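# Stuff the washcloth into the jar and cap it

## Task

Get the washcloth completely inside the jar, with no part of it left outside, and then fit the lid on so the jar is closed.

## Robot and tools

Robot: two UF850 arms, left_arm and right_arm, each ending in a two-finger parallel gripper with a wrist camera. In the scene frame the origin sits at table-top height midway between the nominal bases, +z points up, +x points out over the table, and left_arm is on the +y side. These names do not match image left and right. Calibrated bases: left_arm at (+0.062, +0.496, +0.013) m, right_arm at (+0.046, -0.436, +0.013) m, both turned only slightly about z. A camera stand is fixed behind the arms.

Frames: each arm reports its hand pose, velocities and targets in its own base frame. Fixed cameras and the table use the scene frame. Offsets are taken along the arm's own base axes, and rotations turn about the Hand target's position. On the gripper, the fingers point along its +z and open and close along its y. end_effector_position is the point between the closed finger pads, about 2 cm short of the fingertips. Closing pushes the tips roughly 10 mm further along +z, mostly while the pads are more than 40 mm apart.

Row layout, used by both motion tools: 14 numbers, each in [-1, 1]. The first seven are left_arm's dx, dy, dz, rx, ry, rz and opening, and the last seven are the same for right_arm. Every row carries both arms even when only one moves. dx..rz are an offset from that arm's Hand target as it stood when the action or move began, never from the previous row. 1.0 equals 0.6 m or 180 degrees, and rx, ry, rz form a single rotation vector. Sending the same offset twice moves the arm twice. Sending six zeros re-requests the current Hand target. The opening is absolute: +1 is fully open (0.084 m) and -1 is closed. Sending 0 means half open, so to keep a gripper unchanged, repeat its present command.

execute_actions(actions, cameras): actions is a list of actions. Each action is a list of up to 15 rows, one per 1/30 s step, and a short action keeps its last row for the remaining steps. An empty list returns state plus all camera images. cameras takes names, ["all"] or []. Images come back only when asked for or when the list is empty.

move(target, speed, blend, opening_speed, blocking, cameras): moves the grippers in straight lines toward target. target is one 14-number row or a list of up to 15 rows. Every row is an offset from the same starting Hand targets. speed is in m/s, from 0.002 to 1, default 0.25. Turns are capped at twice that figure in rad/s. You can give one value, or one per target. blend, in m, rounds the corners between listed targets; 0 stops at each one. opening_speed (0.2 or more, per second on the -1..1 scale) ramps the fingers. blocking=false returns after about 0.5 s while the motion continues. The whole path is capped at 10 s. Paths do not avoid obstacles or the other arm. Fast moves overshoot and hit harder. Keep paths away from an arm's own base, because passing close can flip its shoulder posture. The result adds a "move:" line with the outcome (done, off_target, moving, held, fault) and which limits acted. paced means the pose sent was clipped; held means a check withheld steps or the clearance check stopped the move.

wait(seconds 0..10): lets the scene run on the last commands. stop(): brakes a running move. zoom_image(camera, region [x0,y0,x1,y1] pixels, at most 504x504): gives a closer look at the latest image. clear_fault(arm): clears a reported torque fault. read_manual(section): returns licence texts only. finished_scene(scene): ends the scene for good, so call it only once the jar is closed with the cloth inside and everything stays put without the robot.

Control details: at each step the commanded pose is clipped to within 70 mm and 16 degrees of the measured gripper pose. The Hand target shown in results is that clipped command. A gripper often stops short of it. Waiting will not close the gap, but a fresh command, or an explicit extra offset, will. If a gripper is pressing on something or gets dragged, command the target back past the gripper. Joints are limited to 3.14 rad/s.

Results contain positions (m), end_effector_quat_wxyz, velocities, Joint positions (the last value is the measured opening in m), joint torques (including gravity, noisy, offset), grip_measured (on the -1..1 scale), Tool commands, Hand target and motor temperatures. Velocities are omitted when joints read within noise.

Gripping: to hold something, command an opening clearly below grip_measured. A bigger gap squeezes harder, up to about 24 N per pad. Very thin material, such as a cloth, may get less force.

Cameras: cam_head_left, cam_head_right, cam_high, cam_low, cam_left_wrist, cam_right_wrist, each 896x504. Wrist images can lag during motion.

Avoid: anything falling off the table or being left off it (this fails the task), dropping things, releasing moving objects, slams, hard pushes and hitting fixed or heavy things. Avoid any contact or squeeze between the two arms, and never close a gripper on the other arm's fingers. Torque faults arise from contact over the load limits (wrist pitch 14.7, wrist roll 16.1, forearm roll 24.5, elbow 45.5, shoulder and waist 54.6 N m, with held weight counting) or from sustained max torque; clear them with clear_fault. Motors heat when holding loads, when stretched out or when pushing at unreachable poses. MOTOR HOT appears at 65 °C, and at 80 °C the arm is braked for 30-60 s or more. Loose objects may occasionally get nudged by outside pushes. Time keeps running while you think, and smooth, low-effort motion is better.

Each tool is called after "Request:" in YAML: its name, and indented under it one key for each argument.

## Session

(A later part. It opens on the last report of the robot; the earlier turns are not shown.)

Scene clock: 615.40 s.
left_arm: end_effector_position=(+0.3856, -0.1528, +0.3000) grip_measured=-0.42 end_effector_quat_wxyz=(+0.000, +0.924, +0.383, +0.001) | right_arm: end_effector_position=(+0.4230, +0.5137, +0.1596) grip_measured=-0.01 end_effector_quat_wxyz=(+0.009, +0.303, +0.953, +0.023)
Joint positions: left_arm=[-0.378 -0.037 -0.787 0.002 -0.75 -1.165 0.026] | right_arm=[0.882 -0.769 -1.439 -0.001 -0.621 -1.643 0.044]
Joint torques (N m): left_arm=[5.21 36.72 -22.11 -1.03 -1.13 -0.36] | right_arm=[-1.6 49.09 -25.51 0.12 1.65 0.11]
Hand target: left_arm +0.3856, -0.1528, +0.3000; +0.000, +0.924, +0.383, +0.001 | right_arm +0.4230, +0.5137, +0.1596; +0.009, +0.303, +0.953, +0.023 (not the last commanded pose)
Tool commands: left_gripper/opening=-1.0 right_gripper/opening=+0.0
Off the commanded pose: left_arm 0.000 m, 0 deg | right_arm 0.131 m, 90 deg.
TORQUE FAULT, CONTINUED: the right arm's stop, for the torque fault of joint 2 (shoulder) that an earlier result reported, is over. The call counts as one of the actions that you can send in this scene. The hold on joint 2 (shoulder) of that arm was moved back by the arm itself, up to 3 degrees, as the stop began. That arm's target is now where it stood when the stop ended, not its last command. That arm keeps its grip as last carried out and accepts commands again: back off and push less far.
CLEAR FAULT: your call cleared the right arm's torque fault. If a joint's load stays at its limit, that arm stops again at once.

Request:
move:
  target:
    - [0,0,0,0,0,0,-1,-0.0003,-0.012,0,-0.0122,0.0099,0,-0.35]
    - [0,0,0,0,0,0,-1,-0.0003,-0.012,-0.0893,-0.0122,0.0099,0,-1]
    - [0,0,0,0,0,0,-1,0.0283,-0.0045,-0.1127,-0.0122,0.0099,0,-1]
    - [0,0,0,0,0,0,-1,0.05,0.0022,-0.1543,-0.0122,0.0099,0,-0.5]
    - [0,0,0,0,0,0,-1,0.05,0.0022,0.03,-0.0122,0.0099,0,-0.5]
    - [0,0,0,0,0,0,-1,0.123,-0.0462,0.1875,-0.0122,0.0099,0,-0.5]
  speed: [0.2,0.12,0.15,0.15,0.2,0.3]
  blend: [0,0,0.005,0,0.02,0]
  opening_speed: 2.5
  cameras: ["cam_right_wrist","cam_low"]

Request:
zoom_image:
  camera: "cam_low"
  region: [600, 160, 720, 300]

Scene clock: 626.13 s.
left_arm: end_effector_position=(+0.3856, -0.1528, +0.3000) grip_measured=-0.42 end_effector_quat_wxyz=(+0.000, +0.924, +0.383, +0.001) | right_arm: end_effector_position=(+0.4968, +0.4859, +0.2721) grip_measured=-0.52 end_effector_quat_wxyz=(+0.000, +0.303, +0.953, +0.000)
Joint positions: left_arm=[-0.378 -0.037 -0.787 0.002 -0.75 -1.165 0.026] | right_arm=[0.775 -0.743 -1.672 -0.001 -0.929 -1.75 0.021]
Joint torques (N m): left_arm=[5.97 35.67 -21.82 -0.99 -1.05 -0.29] | right_arm=[-8.85 50.95 -36.3 2.68 -1.58 -0.42]
Hand target: left_arm +0.3856, -0.1528, +0.3000; +0.000, +0.924, +0.383, +0.001 | right_arm +0.4968, +0.4860, +0.2721; +0.000, +0.303, +0.953, +0.000
Off the commanded pose: left_arm 0.000 m, 0 deg | right_arm 0.000 m, 0 deg.
move: done
camera_calibration:
cam_right_wrist: T_world_to_cam=[[0.555874, 0.831089, 0.0171896, -0.656171], [0.83087, -0.556129, 0.0193915, -0.0816519], [0.0256757, 0.00350308, -0.999664, 0.391041], [0, 0, 0, 1]] pos_world=[0.42255, 0.498558, 0.403772]
Images, in order (width x height): cam_low 896x504, cam_right_wrist 896x504.

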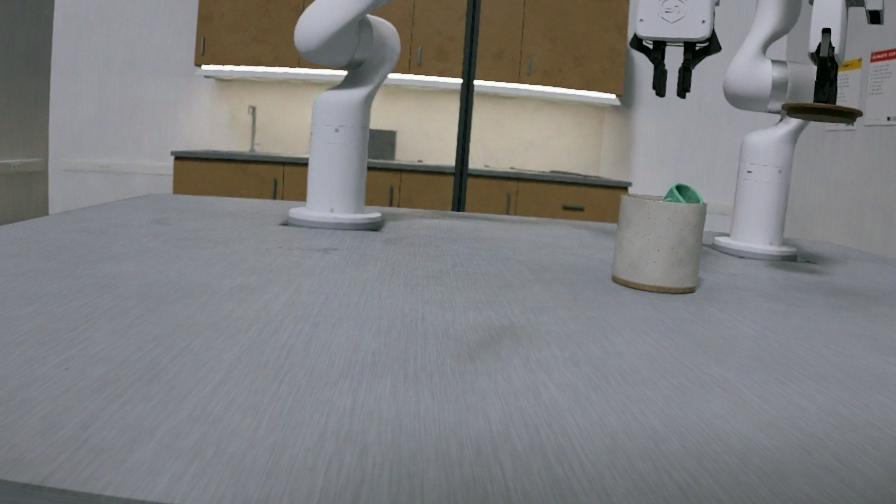

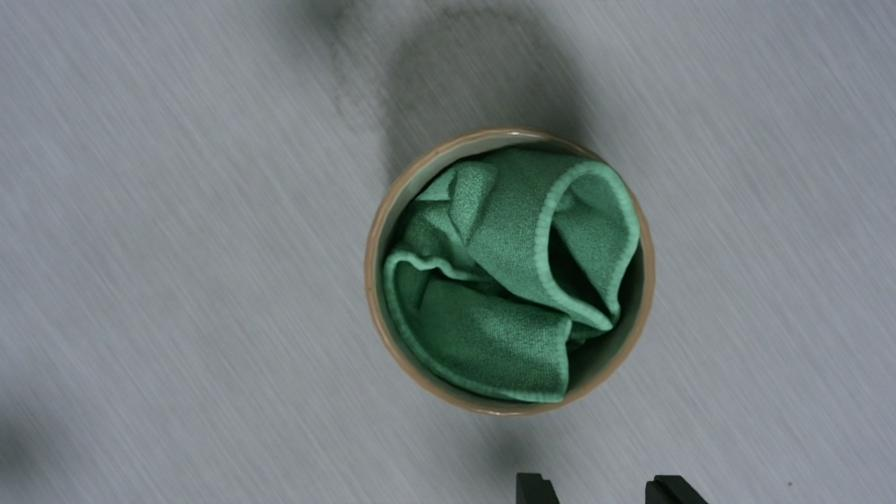

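Scaled by 3.600 from the camera's 896x504 image, which has a finer 1280x720 frame.

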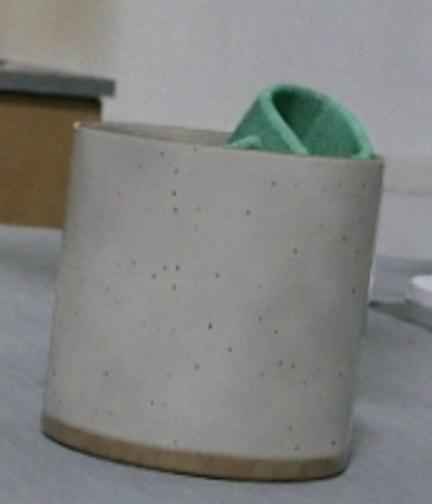

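Request:
move:
  target:
    - [0,0,0,0,0,0,-1,-0.0972,0.0913,-0.1952,0,0,-0.19,-0.25]
    - [0,0,0,0,0,0,-1,-0.0972,0.0913,-0.2735,0,0,-0.19,-1]
    - [0,0,0,0,0,0,-1,-0.0847,0.06,-0.3035,0,0,-0.19,-1]
    - [0,0,0,0,0,0,-1,-0.073,0.0317,-0.3418,0,0,-0.19,-0.5]
    - [0,0,0,0,0,0,-1,-0.073,0.0317,-0.162,0,0,-0.19,-0.5]
    - [0,0,0,0,0,0,-1,0,0,0,0,0,0,-0.5]
  speed: [0.3,0.12,0.15,0.15,0.2,0.3]
  blend: [0.005,0,0.005,0,0.02,0]
  opening_speed: 2.5
  cameras: ["cam_right_wrist","cam_low"]

Request:
zoom_image:
  camera: "cam_low"
  region: [600, 160, 720, 300]

Scene clock: 645.90 s.
left_arm: end_effector_position=(+0.3856, -0.1528, +0.3000) grip_measured=-0.42 end_effector_quat_wxyz=(+0.000, +0.924, +0.383, +0.001) | right_arm: end_effector_position=(+0.4968, +0.4860, +0.2722) grip_measured=-0.52 end_effector_quat_wxyz=(+0.000, +0.303, +0.953, +0.000)
Joint positions: left_arm=[-0.378 -0.037 -0.787 0.002 -0.75 -1.165 0.026] | right_arm=[0.775 -0.743 -1.672 -0.001 -0.929 -1.75 0.021]
Joint torques (N m): left_arm=[5 35.72 -21.88 -0.61 -1.02 -0.42] | right_arm=[-8.96 42.11 -36.78 2.7 -1.56 -0.39]
Hand target: left_arm +0.3856, -0.1528, +0.3000; +0.000, +0.924, +0.383, +0.001 | right_arm +0.4968, +0.4860, +0.2721; +0.000, +0.303, +0.953, +0.000
Off the commanded pose: left_arm 0.000 m, 0 deg | right_arm 0.000 m, 0 deg.
move: done
camera_calibration:
cam_right_wrist: T_world_to_cam=[[0.55587, 0.831088, 0.0173283, -0.656225], [0.830869, -0.556129, 0.019419, -0.0816627], [0.0257756, 0.00360309, -0.999661, 0.390948], [0, 0, 0, 1]] pos_world=[0.42255, 0.498558, 0.403772]
Images, in order (width x height): cam_low 896x504, cam_right_wrist 896x504.

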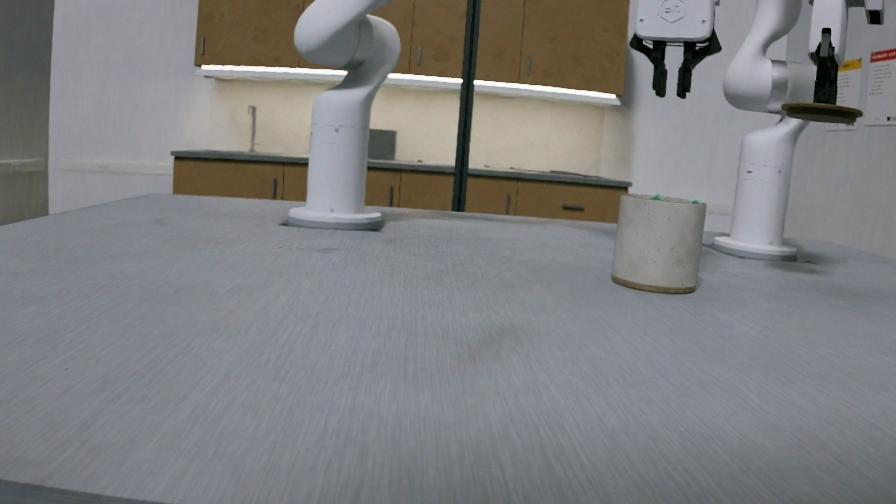

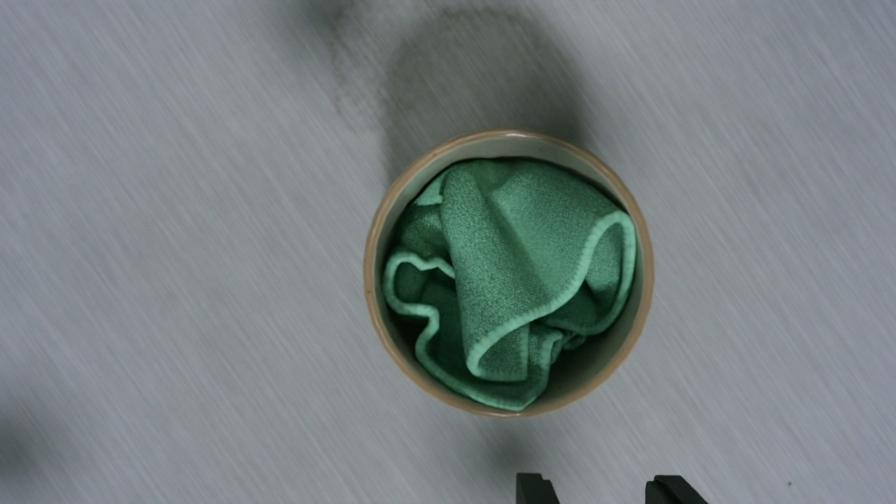

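Scaled by 3.600 from the camera's 896x504 image, which has a finer 1280x720 frame.

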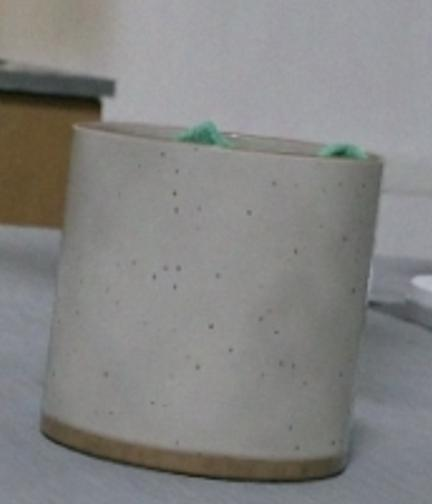

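Request:
move:
  target:
    - [0,0,0,0,0,0,-1,-0.078,0.0433,-0.2035,0,0,0,-0.17]
    - [0,0,0,0,0,0,-1,-0.078,0.0433,-0.3368,0,0,0,-0.17]
    - [0,0,0,0,0,0,-1,-0.078,0.0433,-0.2035,0,0,0.33,-0.17]
    - [0,0,0,0,0,0,-1,-0.078,0.0433,-0.3368,0,0,0.33,-0.17]
    - [0,0,0,0,0,0,-1,-0.078,0.0433,-0.2035,0,0,0.33,-0.17]
    - [0,0,0,0,0,0,-1,0,0,0,0,0,0,-0.17]
  speed: [0.3,0.15,0.3,0.15,0.3,0.5]
  blend: [0.005,0,0,0,0.02,0]
  opening_speed: 2.5
  cameras: ["cam_right_wrist","cam_low"]

Request:
zoom_image:
  camera: "cam_low"
  region: [600, 160, 720, 300]

Scene clock: 658.03 s.
left_arm: end_effector_position=(+0.3856, -0.1528, +0.3000) grip_measured=-0.42 end_effector_quat_wxyz=(+0.000, +0.924, +0.383, +0.001) | right_arm: end_effector_position=(+0.4969, +0.4859, +0.2722) grip_measured=-0.18 end_effector_quat_wxyz=(+0.000, +0.303, +0.953, +0.000)
Joint positions: left_arm=[-0.378 -0.037 -0.787 0.002 -0.75 -1.165 0.026] | right_arm=[0.774 -0.743 -1.672 -0.001 -0.929 -1.75 0.036]
Joint torques (N m): left_arm=[5.74 35.84 -22.08 -0.37 -1 -0.27] | right_arm=[5.29 42.34 -36.7 -1.09 -1.61 0.51]
Hand target: left_arm +0.3856, -0.1528, +0.3000; +0.000, +0.924, +0.383, +0.001 | right_arm +0.4968, +0.4860, +0.2721; +0.000, +0.303, +0.953, +0.000
Off the commanded pose: left_arm 0.000 m, 0 deg | right_arm 0.000 m, 0 deg.
move: done
camera_calibration:
cam_right_wrist: T_world_to_cam=[[0.556054, 0.830965, 0.017332, -0.656216], [0.830746, -0.556313, 0.0194196, -0.081658], [0.025779, 0.00360015, -0.999661, 0.390945], [0, 0, 0, 1]] pos_world=[0.42265, 0.498458, 0.403772]
Images, in order (width x height): cam_low 896x504, cam_right_wrist 896x504.

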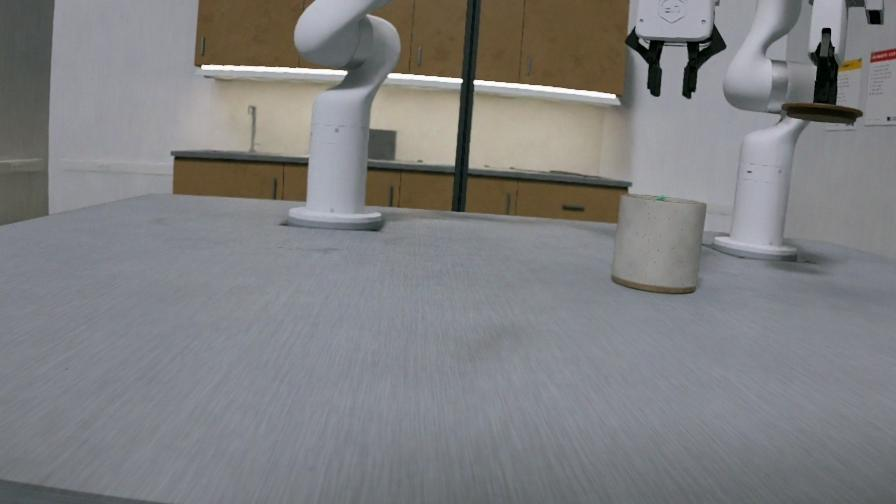

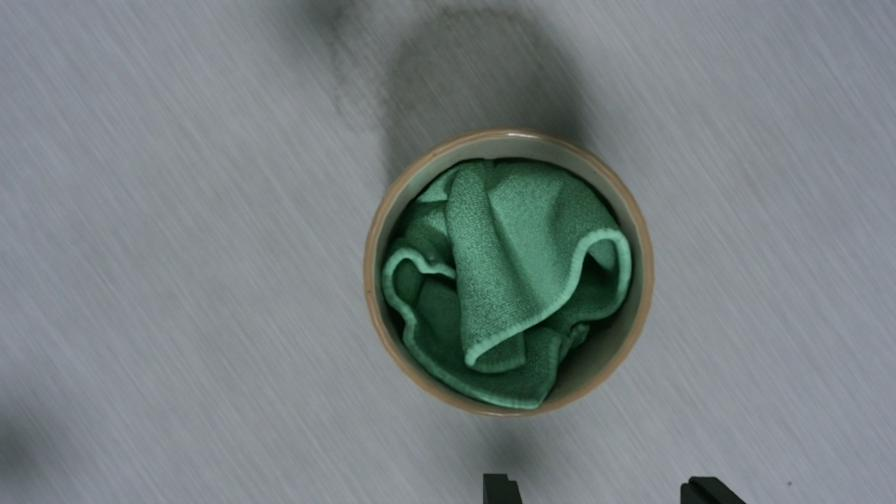

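Scaled by 3.600 from the camera's 896x504 image, which has a finer 1280x720 frame.

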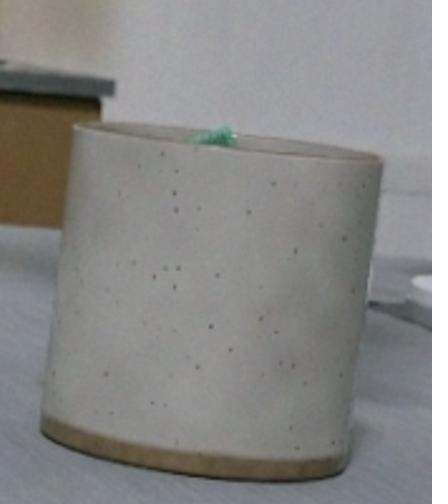

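Request:
move:
  target:
    - [0,0,0,0,0,0,-1,-0.1613,-0.31,0.0965,0,0,0,-0.5]
    - [0.0515,-0.4685,-0.1333,0,0,0,-1,-0.328,-0.6433,0.13,0,0,0,-0.5]
    - [0.0515,-0.4685,-0.2333,0,0,0,-1,-0.328,-0.6433,0.13,0,0,0,-0.5]
  speed: [0.3,0.25,0.12]
  blend: [0.03,0.01,0]
  cameras: ["cam_left_wrist","cam_low","cam_high"]

Request:
zoom_image:
  camera: "cam_low"
  region: [605, 165, 655, 215]

Request:
zoom_image:
  camera: "cam_low"
  region: [670, 165, 720, 215]

Request:
zoom_image:
  camera: "cam_left_wrist"
  region: [360, 240, 660, 390]

Scene clock: 666.23 s.
left_arm: end_effector_position=(+0.4165, -0.4339, +0.1601) grip_measured=-0.42 end_effector_quat_wxyz=(+0.000, +0.924, +0.383, +0.001) | right_arm: end_effector_position=(+0.3000, +0.1000, +0.3501) grip_measured=-0.52 end_effector_quat_wxyz=(+0.000, +0.303, +0.953, +0.000)
Joint positions: left_arm=[-0.806 -0.657 -1.253 0.003 -0.596 -1.594 0.026] | right_arm=[0.322 0.292 -0.618 -0.001 -0.91 -2.203 0.021]
Joint torques (N m): left_arm=[-7.72 45.6 -25.04 1.98 0.94 -0.95] | right_arm=[-8.48 16.48 -28.01 2.53 -1.67 -0.37]
Hand target: left_arm +0.4165, -0.4339, +0.1600; +0.000, +0.924, +0.383, +0.001 | right_arm +0.3000, +0.1000, +0.3501; +0.000, +0.303, +0.953, +0.000
Off the commanded pose: left_arm 0.000 m, 0 deg | right_arm 0.000 m, 0 deg.
move: done
camera_calibration:
cam_left_wrist: T_world_to_cam=[[0.714279, -0.69986, -0.00120121, -0.566885], [-0.69985, -0.714257, -0.00685071, 0.0482761], [0.00393656, 0.00573398, -0.999976, 0.290926], [0, 0, 0, 1]] pos_world=[0.437555, -0.363927, 0.290568]
Images, in order (width x height): cam_high 896x504, cam_low 896x504, cam_left_wrist 896x504.

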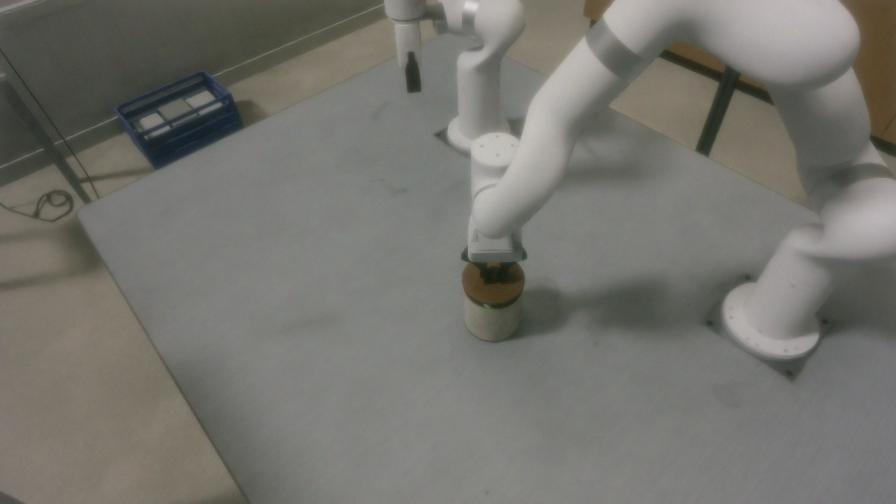

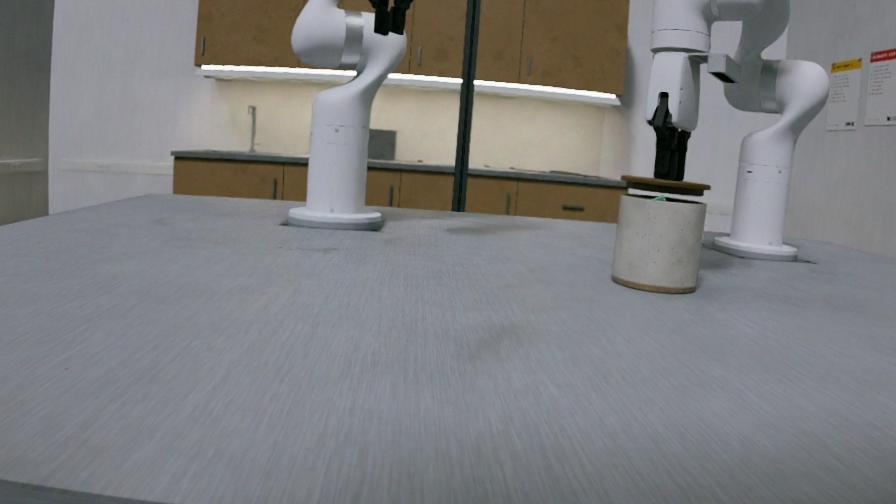

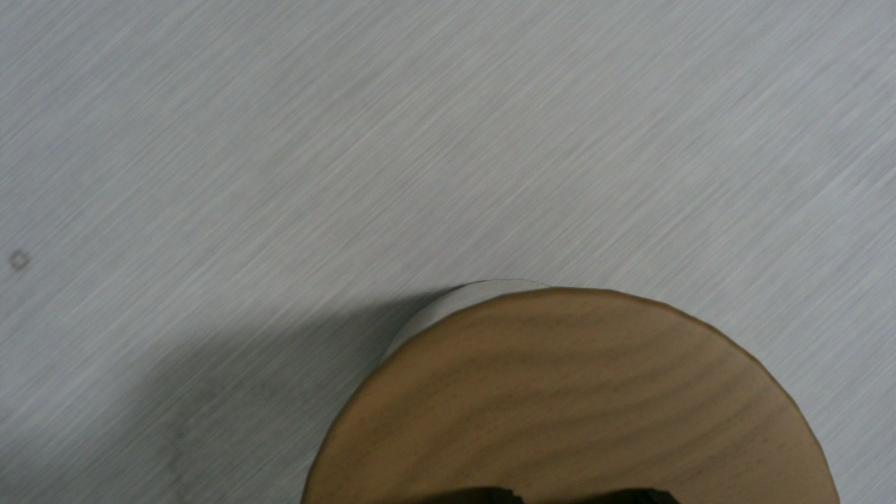

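Scaled by 10.080 from the camera's 896x504 image, which has a finer 1280x720 frame.

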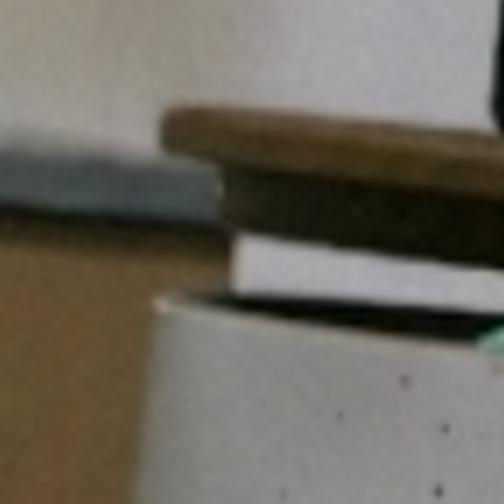

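Scaled by 10.080 from the camera's 896x504 image, which has a finer 1280x720 frame.

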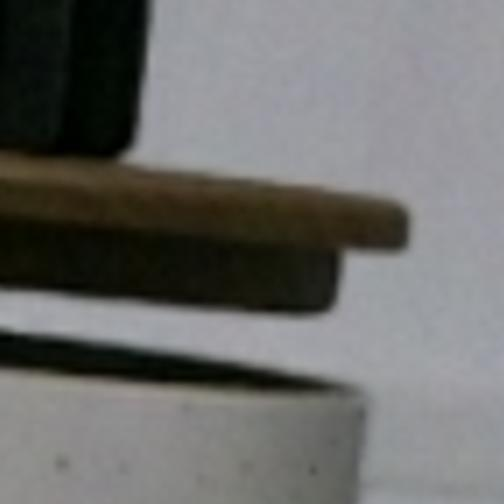

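Scaled by 1.680 from the camera's 896x504 image, which has a finer 1280x720 frame.

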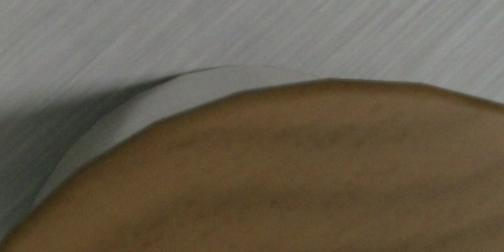

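Request:
move:
  target: [0, -0.001, -0.02, 0, 0, 0, -1, 0, 0, 0, 0, 0, 0, -0.5]
  speed: 0.04
  cameras: ["cam_low"]

Request:
zoom_image:
  camera: "cam_low"
  region: [600, 140, 730, 260]

Scene clock: 679.03 s.
left_arm: end_effector_position=(+0.4165, -0.4345, +0.1480) grip_measured=-0.42 end_effector_quat_wxyz=(+0.000, +0.924, +0.383, +0.001) | right_arm: end_effector_position=(+0.3000, +0.1000, +0.3501) grip_measured=-0.52 end_effector_quat_wxyz=(+0.000, +0.303, +0.953, +0.000)
Joint positions: left_arm=[-0.807 -0.676 -1.252 0.003 -0.576 -1.595 0.026] | right_arm=[0.322 0.292 -0.618 -0.001 -0.91 -2.203 0.021]
Joint torques (N m): left_arm=[-7.31 46.32 -21.28 1.75 2 -0.95] | right_arm=[-7.96 16.87 -27.5 2.43 -1.65 0.01]
Hand target: left_arm +0.4165, -0.4345, +0.1480; +0.000, +0.924, +0.383, +0.001 | right_arm +0.3000, +0.1000, +0.3501; +0.000, +0.303, +0.953, +0.000
Off the commanded pose: left_arm 0.000 m, 0 deg | right_arm 0.000 m, 0 deg.
move: done
Images, in order (width x height): cam_low 896x504.

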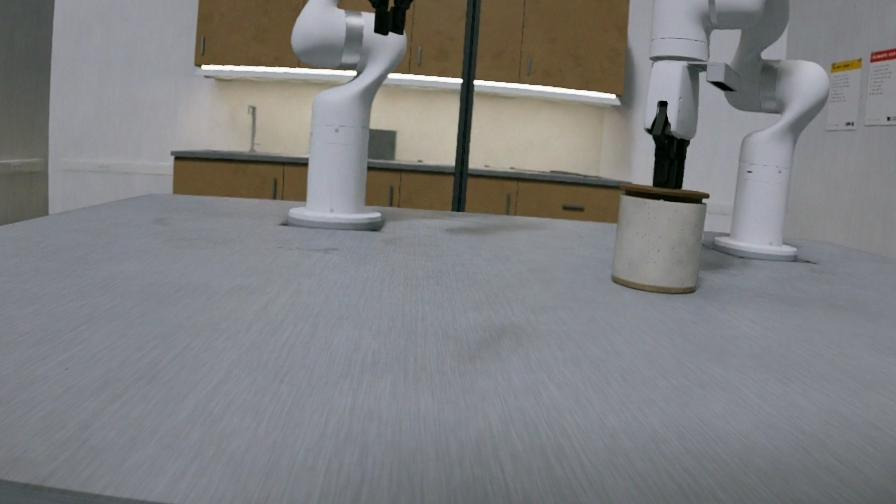

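Scaled by 3.877 from the camera's 896x504 image, which has a finer 1280x720 frame.

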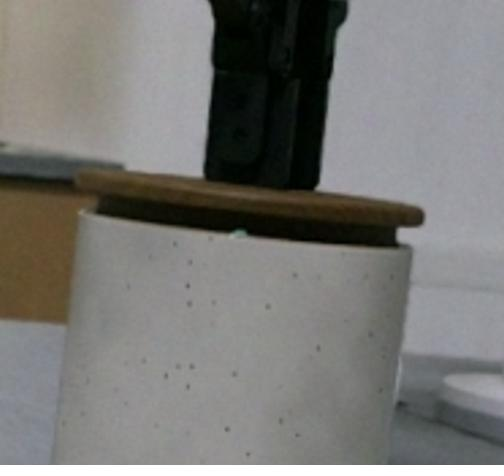

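Request:
move:
  target: [0, 0, -0.01, 0, 0, 0, -1, 0, 0, 0, 0, 0, 0, -0.5]
  speed: 0.02
  cameras: ["cam_low"]

Request:
zoom_image:
  camera: "cam_low"
  region: [600, 140, 730, 260]

Scene clock: 683.60 s.
left_arm: end_effector_position=(+0.4165, -0.4345, +0.1421) grip_measured=-0.42 end_effector_quat_wxyz=(+0.000, +0.924, +0.383, +0.001) | right_arm: end_effector_position=(+0.3000, +0.1000, +0.3501) grip_measured=-0.52 end_effector_quat_wxyz=(+0.000, +0.303, +0.953, +0.000)
Joint positions: left_arm=[-0.807 -0.686 -1.251 0.003 -0.565 -1.595 0.026] | right_arm=[0.322 0.292 -0.618 -0.001 -0.91 -2.203 0.021]
Joint torques (N m): left_arm=[-2.12 48.04 -20.84 1.96 2.09 -0.95] | right_arm=[-8.14 16.36 -27.56 2.6 -1.64 0.3]
Hand target: left_arm +0.4165, -0.4345, +0.1420; +0.000, +0.924, +0.383, +0.001 | right_arm +0.3000, +0.1000, +0.3501; +0.000, +0.303, +0.953, +0.000
Off the commanded pose: left_arm 0.000 m, 0 deg | right_arm 0.000 m, 0 deg.
move: done
Images, in order (width x height): cam_low 896x504.

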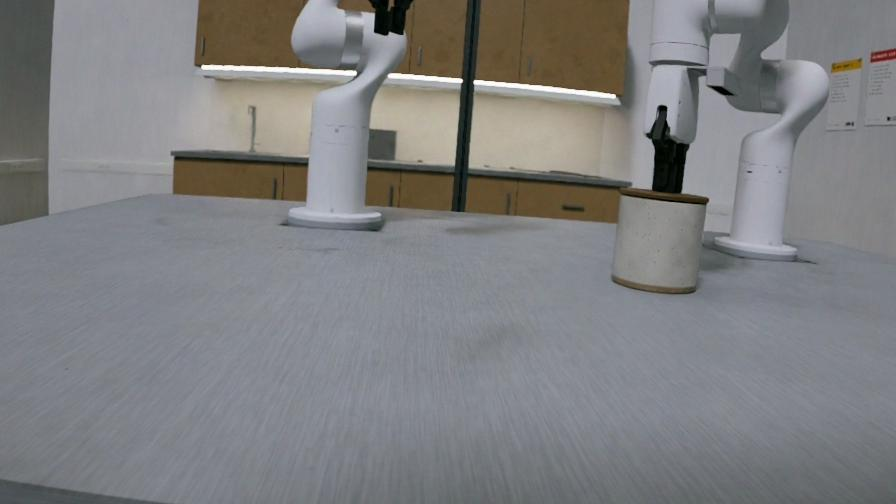

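Scaled by 3.877 from the camera's 896x504 image, which has a finer 1280x720 frame.

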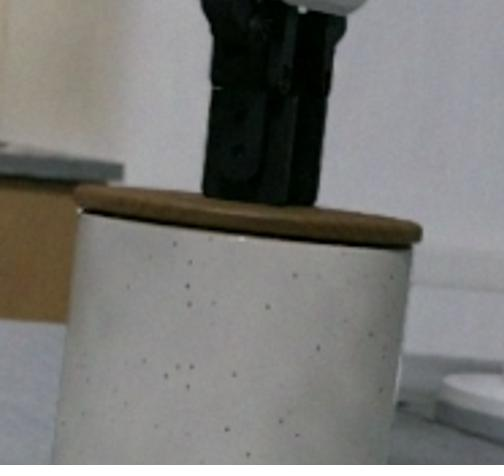

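Request:
zoom_image:
  camera: "cam_low"
  region: [615, 180, 665, 215]

Request:
move:
  target: [0, 0, -0.0033, 0, 0, 0, -1, 0, 0, 0, 0, 0, 0, -0.5]
  speed: 0.02
  cameras: ["cam_low"]

Request:
zoom_image:
  camera: "cam_low"
  region: [615, 180, 665, 215]

Request:
zoom_image:
  camera: "cam_low"
  region: [662, 180, 712, 215]

Scaled by 10.080 from the camera's 896x504 image, which has a finer 1280x720 frame.

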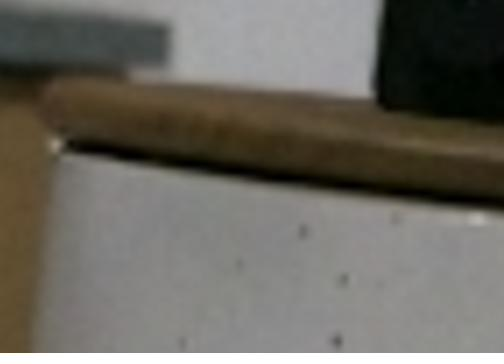

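Scene clock: 687.57 s.
left_arm: end_effector_position=(+0.4165, -0.4345, +0.1402) grip_measured=-0.42 end_effector_quat_wxyz=(+0.000, +0.924, +0.383, +0.001) | right_arm: end_effector_position=(+0.3000, +0.1000, +0.3501) grip_measured=-0.52 end_effector_quat_wxyz=(+0.000, +0.303, +0.953, +0.000)
Joint positions: left_arm=[-0.807 -0.689 -1.251 0.003 -0.562 -1.595 0.026] | right_arm=[0.322 0.292 -0.618 -0.001 -0.91 -2.203 0.021]
Joint torques (N m): left_arm=[1.46 29.62 -20.75 1.89 7.1 -0.96] | right_arm=[-7.96 17.13 -27.78 2.46 -1.67 0.23]
Hand target: left_arm +0.4165, -0.4345, +0.1401; +0.000, +0.924, +0.383, +0.001 | right_arm +0.3000, +0.1000, +0.3501; +0.000, +0.303, +0.953, +0.000
Off the commanded pose: left_arm 0.000 m, 0 deg | right_arm 0.000 m, 0 deg.
move: done
Images, in order (width x height): cam_low 896x504.

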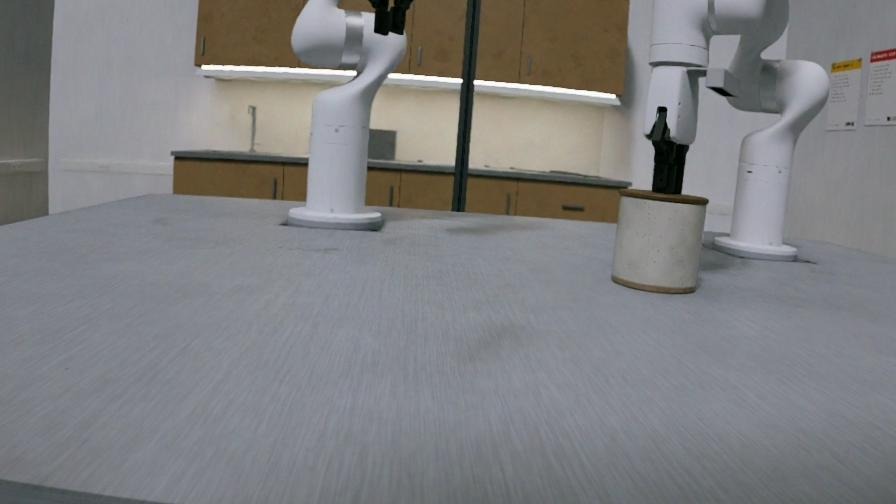

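Scaled by 10.080 from the camera's 896x504 image, which has a finer 1280x720 frame.

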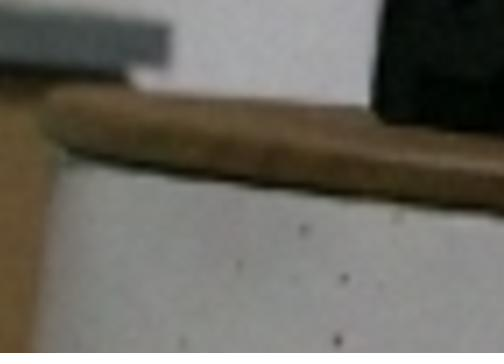

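Scaled by 10.080 from the camera's 896x504 image, which has a finer 1280x720 frame.

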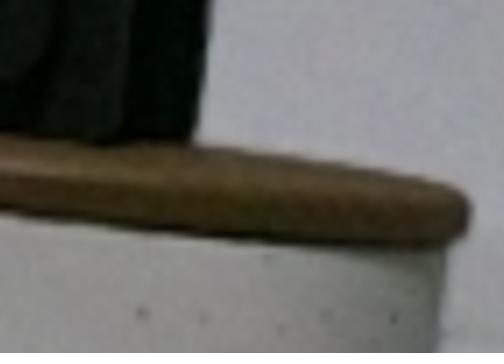

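Request:
move:
  target:
    - [0, 0, 0.0008, 0, 0, 0, -1, 0, 0, 0, 0, 0, 0, -0.5]
    - [0, 0, 0.0008, 0, 0, 0, 0.1, 0, 0, 0, 0, 0, 0, -0.5]
  speed: 0.02
  opening_speed: 0.8
  cameras: ["cam_low"]

Request:
zoom_image:
  camera: "cam_low"
  region: [600, 140, 730, 260]

Scene clock: 692.07 s.
left_arm: end_effector_position=(+0.4165, -0.4345, +0.1406) grip_measured=+0.09 end_effector_quat_wxyz=(+0.000, +0.924, +0.383, +0.001) | right_arm: end_effector_position=(+0.3000, +0.1000, +0.3501) grip_measured=-0.52 end_effector_quat_wxyz=(+0.000, +0.303, +0.953, +0.000)
Joint positions: left_arm=[-0.807 -0.688 -1.251 0.003 -0.563 -1.595 0.048] | right_arm=[0.322 0.292 -0.618 -0.001 -0.91 -2.203 0.021]
Joint torques (N m): left_arm=[7.32 55.82 -19.75 1.2 -0.91 -0.77] | right_arm=[-7.92 17.25 -28.05 2.46 -1.54 0.19]
Hand target: left_arm +0.4165, -0.4345, +0.1405; +0.000, +0.924, +0.383, +0.001 | right_arm +0.3000, +0.1000, +0.3501; +0.000, +0.303, +0.953, +0.000
Off the commanded pose: left_arm 0.000 m, 0 deg | right_arm 0.000 m, 0 deg.
move: done
Images, in order (width x height): cam_low 896x504.

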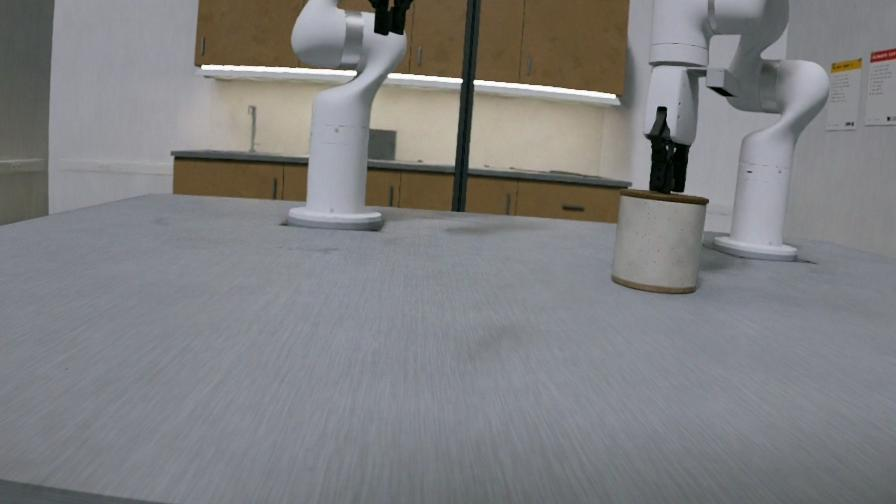

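Scaled by 3.877 from the camera's 896x504 image, which has a finer 1280x720 frame.

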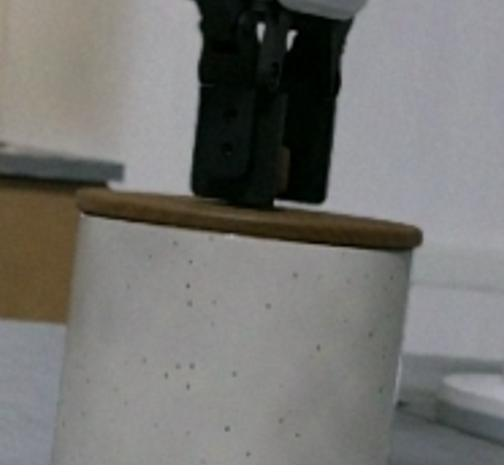

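Released; rise vertically.

Request:
move:
  target:
    - [0, 0, 0.03, 0, 0, 0, 0.19, 0, 0, 0, 0, 0, 0, -0.5]
    - [0, 0, 0.16, 0, 0, 0, 0.19, 0, 0, 0, 0, 0, 0, -0.5]
    - [-0.1, 0.15, 0.28, 0, 0, 0, 0.19, 0, 0, 0, 0, 0, 0, -0.5]
  speed: [0.08, 0.25, 0.3]
  blend: [0.005, 0.03, 0]
  cameras: ["cam_low", "cam_high", "cam_head_left"]

Request:
zoom_image:
  camera: "cam_low"
  region: [600, 160, 730, 300]

Request:
zoom_image:
  camera: "cam_high"
  region: [250, 150, 600, 350]

Scene clock: 696.63 s.
left_arm: end_effector_position=(+0.3565, -0.3445, +0.3085) grip_measured=+0.18 end_effector_quat_wxyz=(+0.000, +0.924, +0.383, +0.001) | right_arm: end_effector_position=(+0.3000, +0.1000, +0.3501) grip_measured=-0.52 end_effector_quat_wxyz=(+0.000, +0.303, +0.953, +0.000)
Joint positions: left_arm=[-0.769 -0.224 -1.019 0.002 -0.795 -1.556 0.052] | right_arm=[0.322 0.292 -0.618 -0.001 -0.91 -2.203 0.021]
Joint torques (N m): left_arm=[6.76 44.36 -21.72 -1.03 -1.06 0.75] | right_arm=[-7.35 16.97 -28.01 2.36 -1.54 0.21]
Hand target: left_arm +0.3565, -0.3445, +0.3085; +0.000, +0.924, +0.383, +0.001 | right_arm +0.3000, +0.1000, +0.3501; +0.000, +0.303, +0.953, +0.000
Off the commanded pose: left_arm 0.000 m, 0 deg | right_arm 0.000 m, 0 deg.
move: done
Images, in order (width x height): cam_head_left 896x504, cam_high 896x504, cam_low 896x504.

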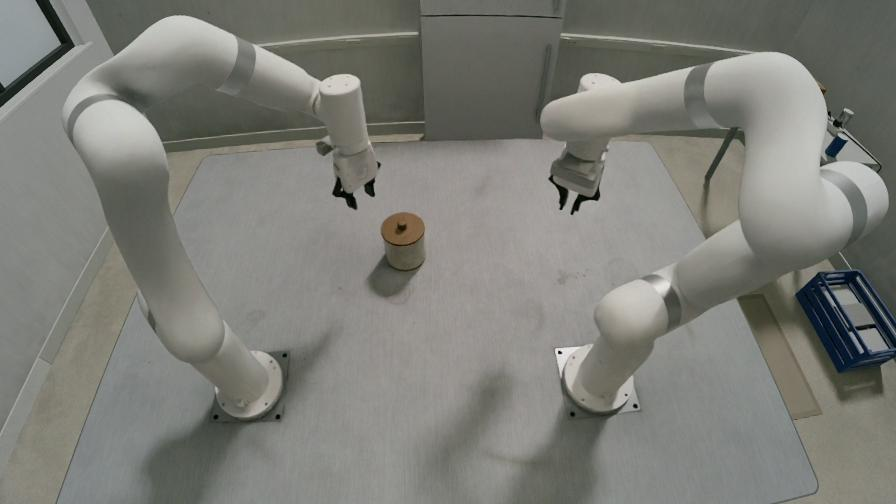

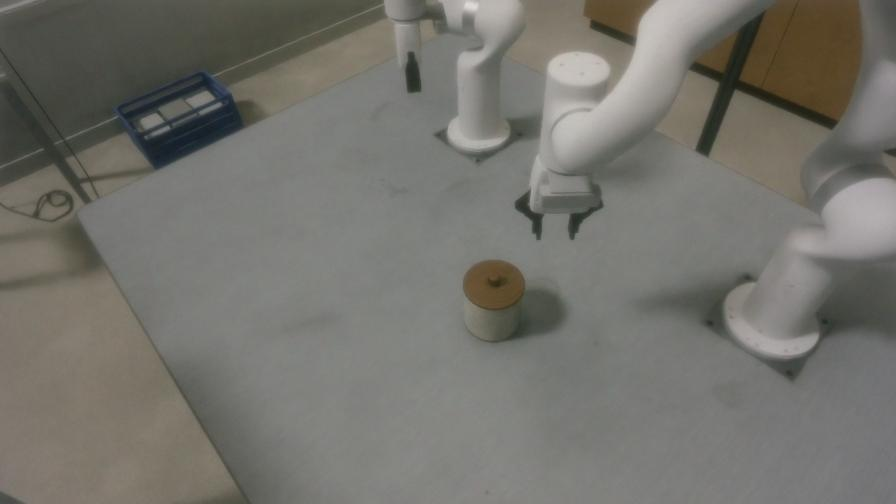

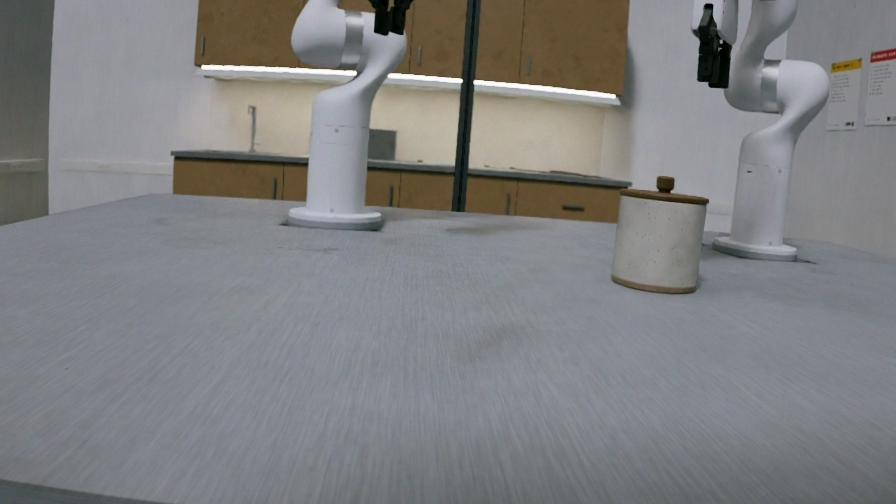

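Scaled by 3.600 from the camera's 896x504 image, which has a finer 1280x720 frame.

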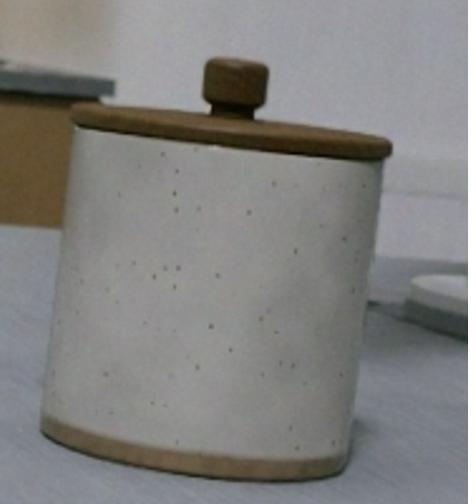

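Scaled by 1.440 from the camera's 896x504 image, which has a finer 1280x720 frame.

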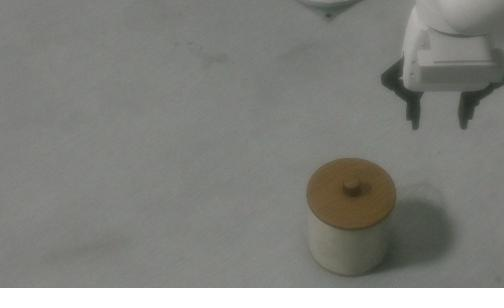

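Request:
zoom_image:
  camera: "cam_low"
  region: [615, 180, 665, 215]

Request:
zoom_image:
  camera: "cam_low"
  region: [662, 180, 712, 215]

Request:
zoom_image:
  camera: "cam_head_left"
  region: [360, 195, 450, 285]

Scaled by 10.080 from the camera's 896x504 image, which has a finer 1280x720 frame.

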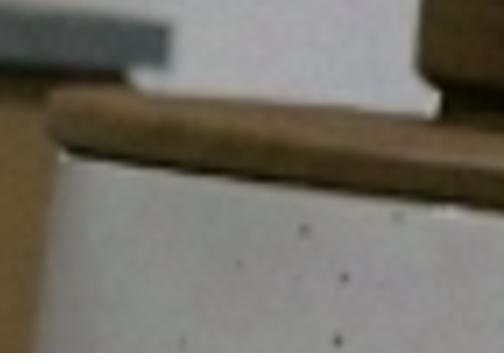

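Scaled by 10.080 from the camera's 896x504 image, which has a finer 1280x720 frame.

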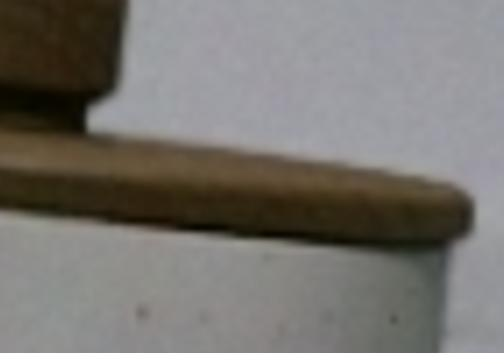

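Scaled by 5.600 from the camera's 896x504 image, which has a finer 1280x720 frame.

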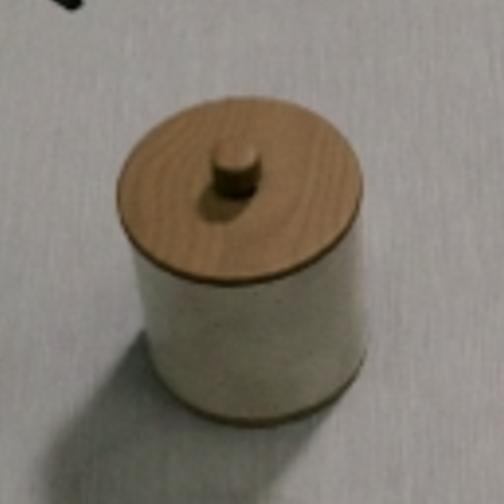

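Request:
execute_actions:
  actions: []
  cameras: ["cam_low"]

Request:
zoom_image:
  camera: "cam_low"
  region: [615, 180, 665, 215]

Scene clock: 701.47 s.
left_arm: end_effector_position=(+0.3565, -0.3445, +0.3085) grip_measured=+0.18 end_effector_quat_wxyz=(+0.000, +0.924, +0.383, +0.001) | right_arm: end_effector_position=(+0.3000, +0.1000, +0.3501) grip_measured=-0.52 end_effector_quat_wxyz=(+0.000, +0.303, +0.953, +0.000)
Joint positions: left_arm=[-0.769 -0.224 -1.019 0.002 -0.795 -1.556 0.052] | right_arm=[0.322 0.292 -0.618 -0.001 -0.91 -2.203 0.021]
Joint velocities: within noise
Joint torques (N m): left_arm=[6.97 44 -21.55 -1.17 -1.2 0.24] | right_arm=[-7.47 17.07 -27.98 2.44 -1.5 0.24]
Motor temperatures (°C): left_arm=[25 29 37 36 33 32] | right_arm=[31 28 36 35 31 36]
Hand target: left_arm +0.3565, -0.3445, +0.3085; +0.000, +0.924, +0.383, +0.001 | right_arm +0.3000, +0.1000, +0.3501; +0.000, +0.303, +0.953, +0.000
Tool commands: left_gripper/opening=+0.19 right_gripper/opening=-0.5
Off the commanded pose: left_arm 0.000 m, 0 deg | right_arm 0.000 m, 0 deg.
Images, in order (width x height): cam_low 896x504.

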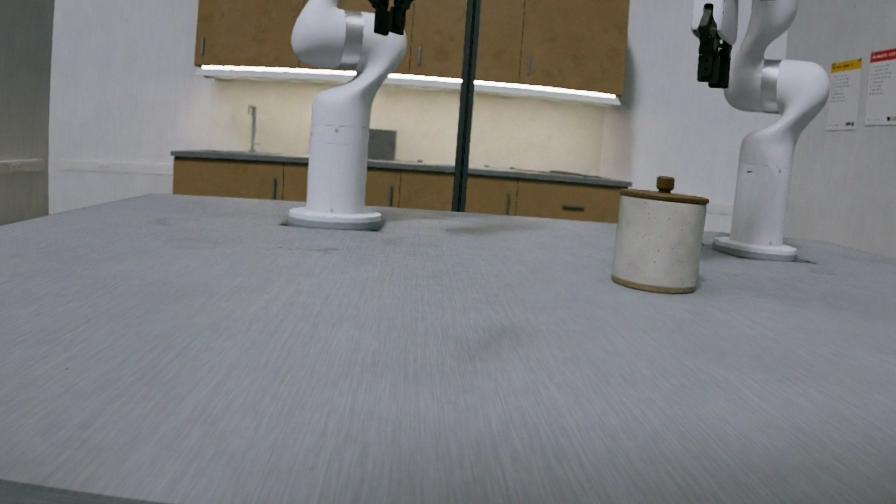

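Scaled by 10.080 from the camera's 896x504 image, which has a finer 1280x720 frame.

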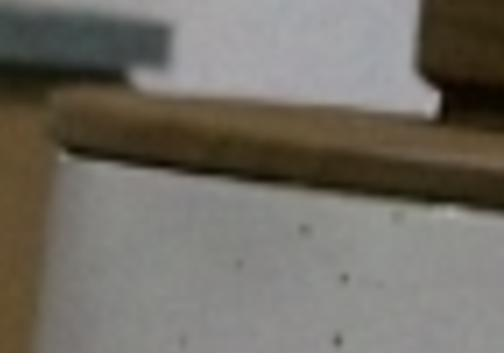

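Stable and closed. Finishing scene 1.

Request:
finished_scene:
  scene: 1

The scene is finished: the task was done.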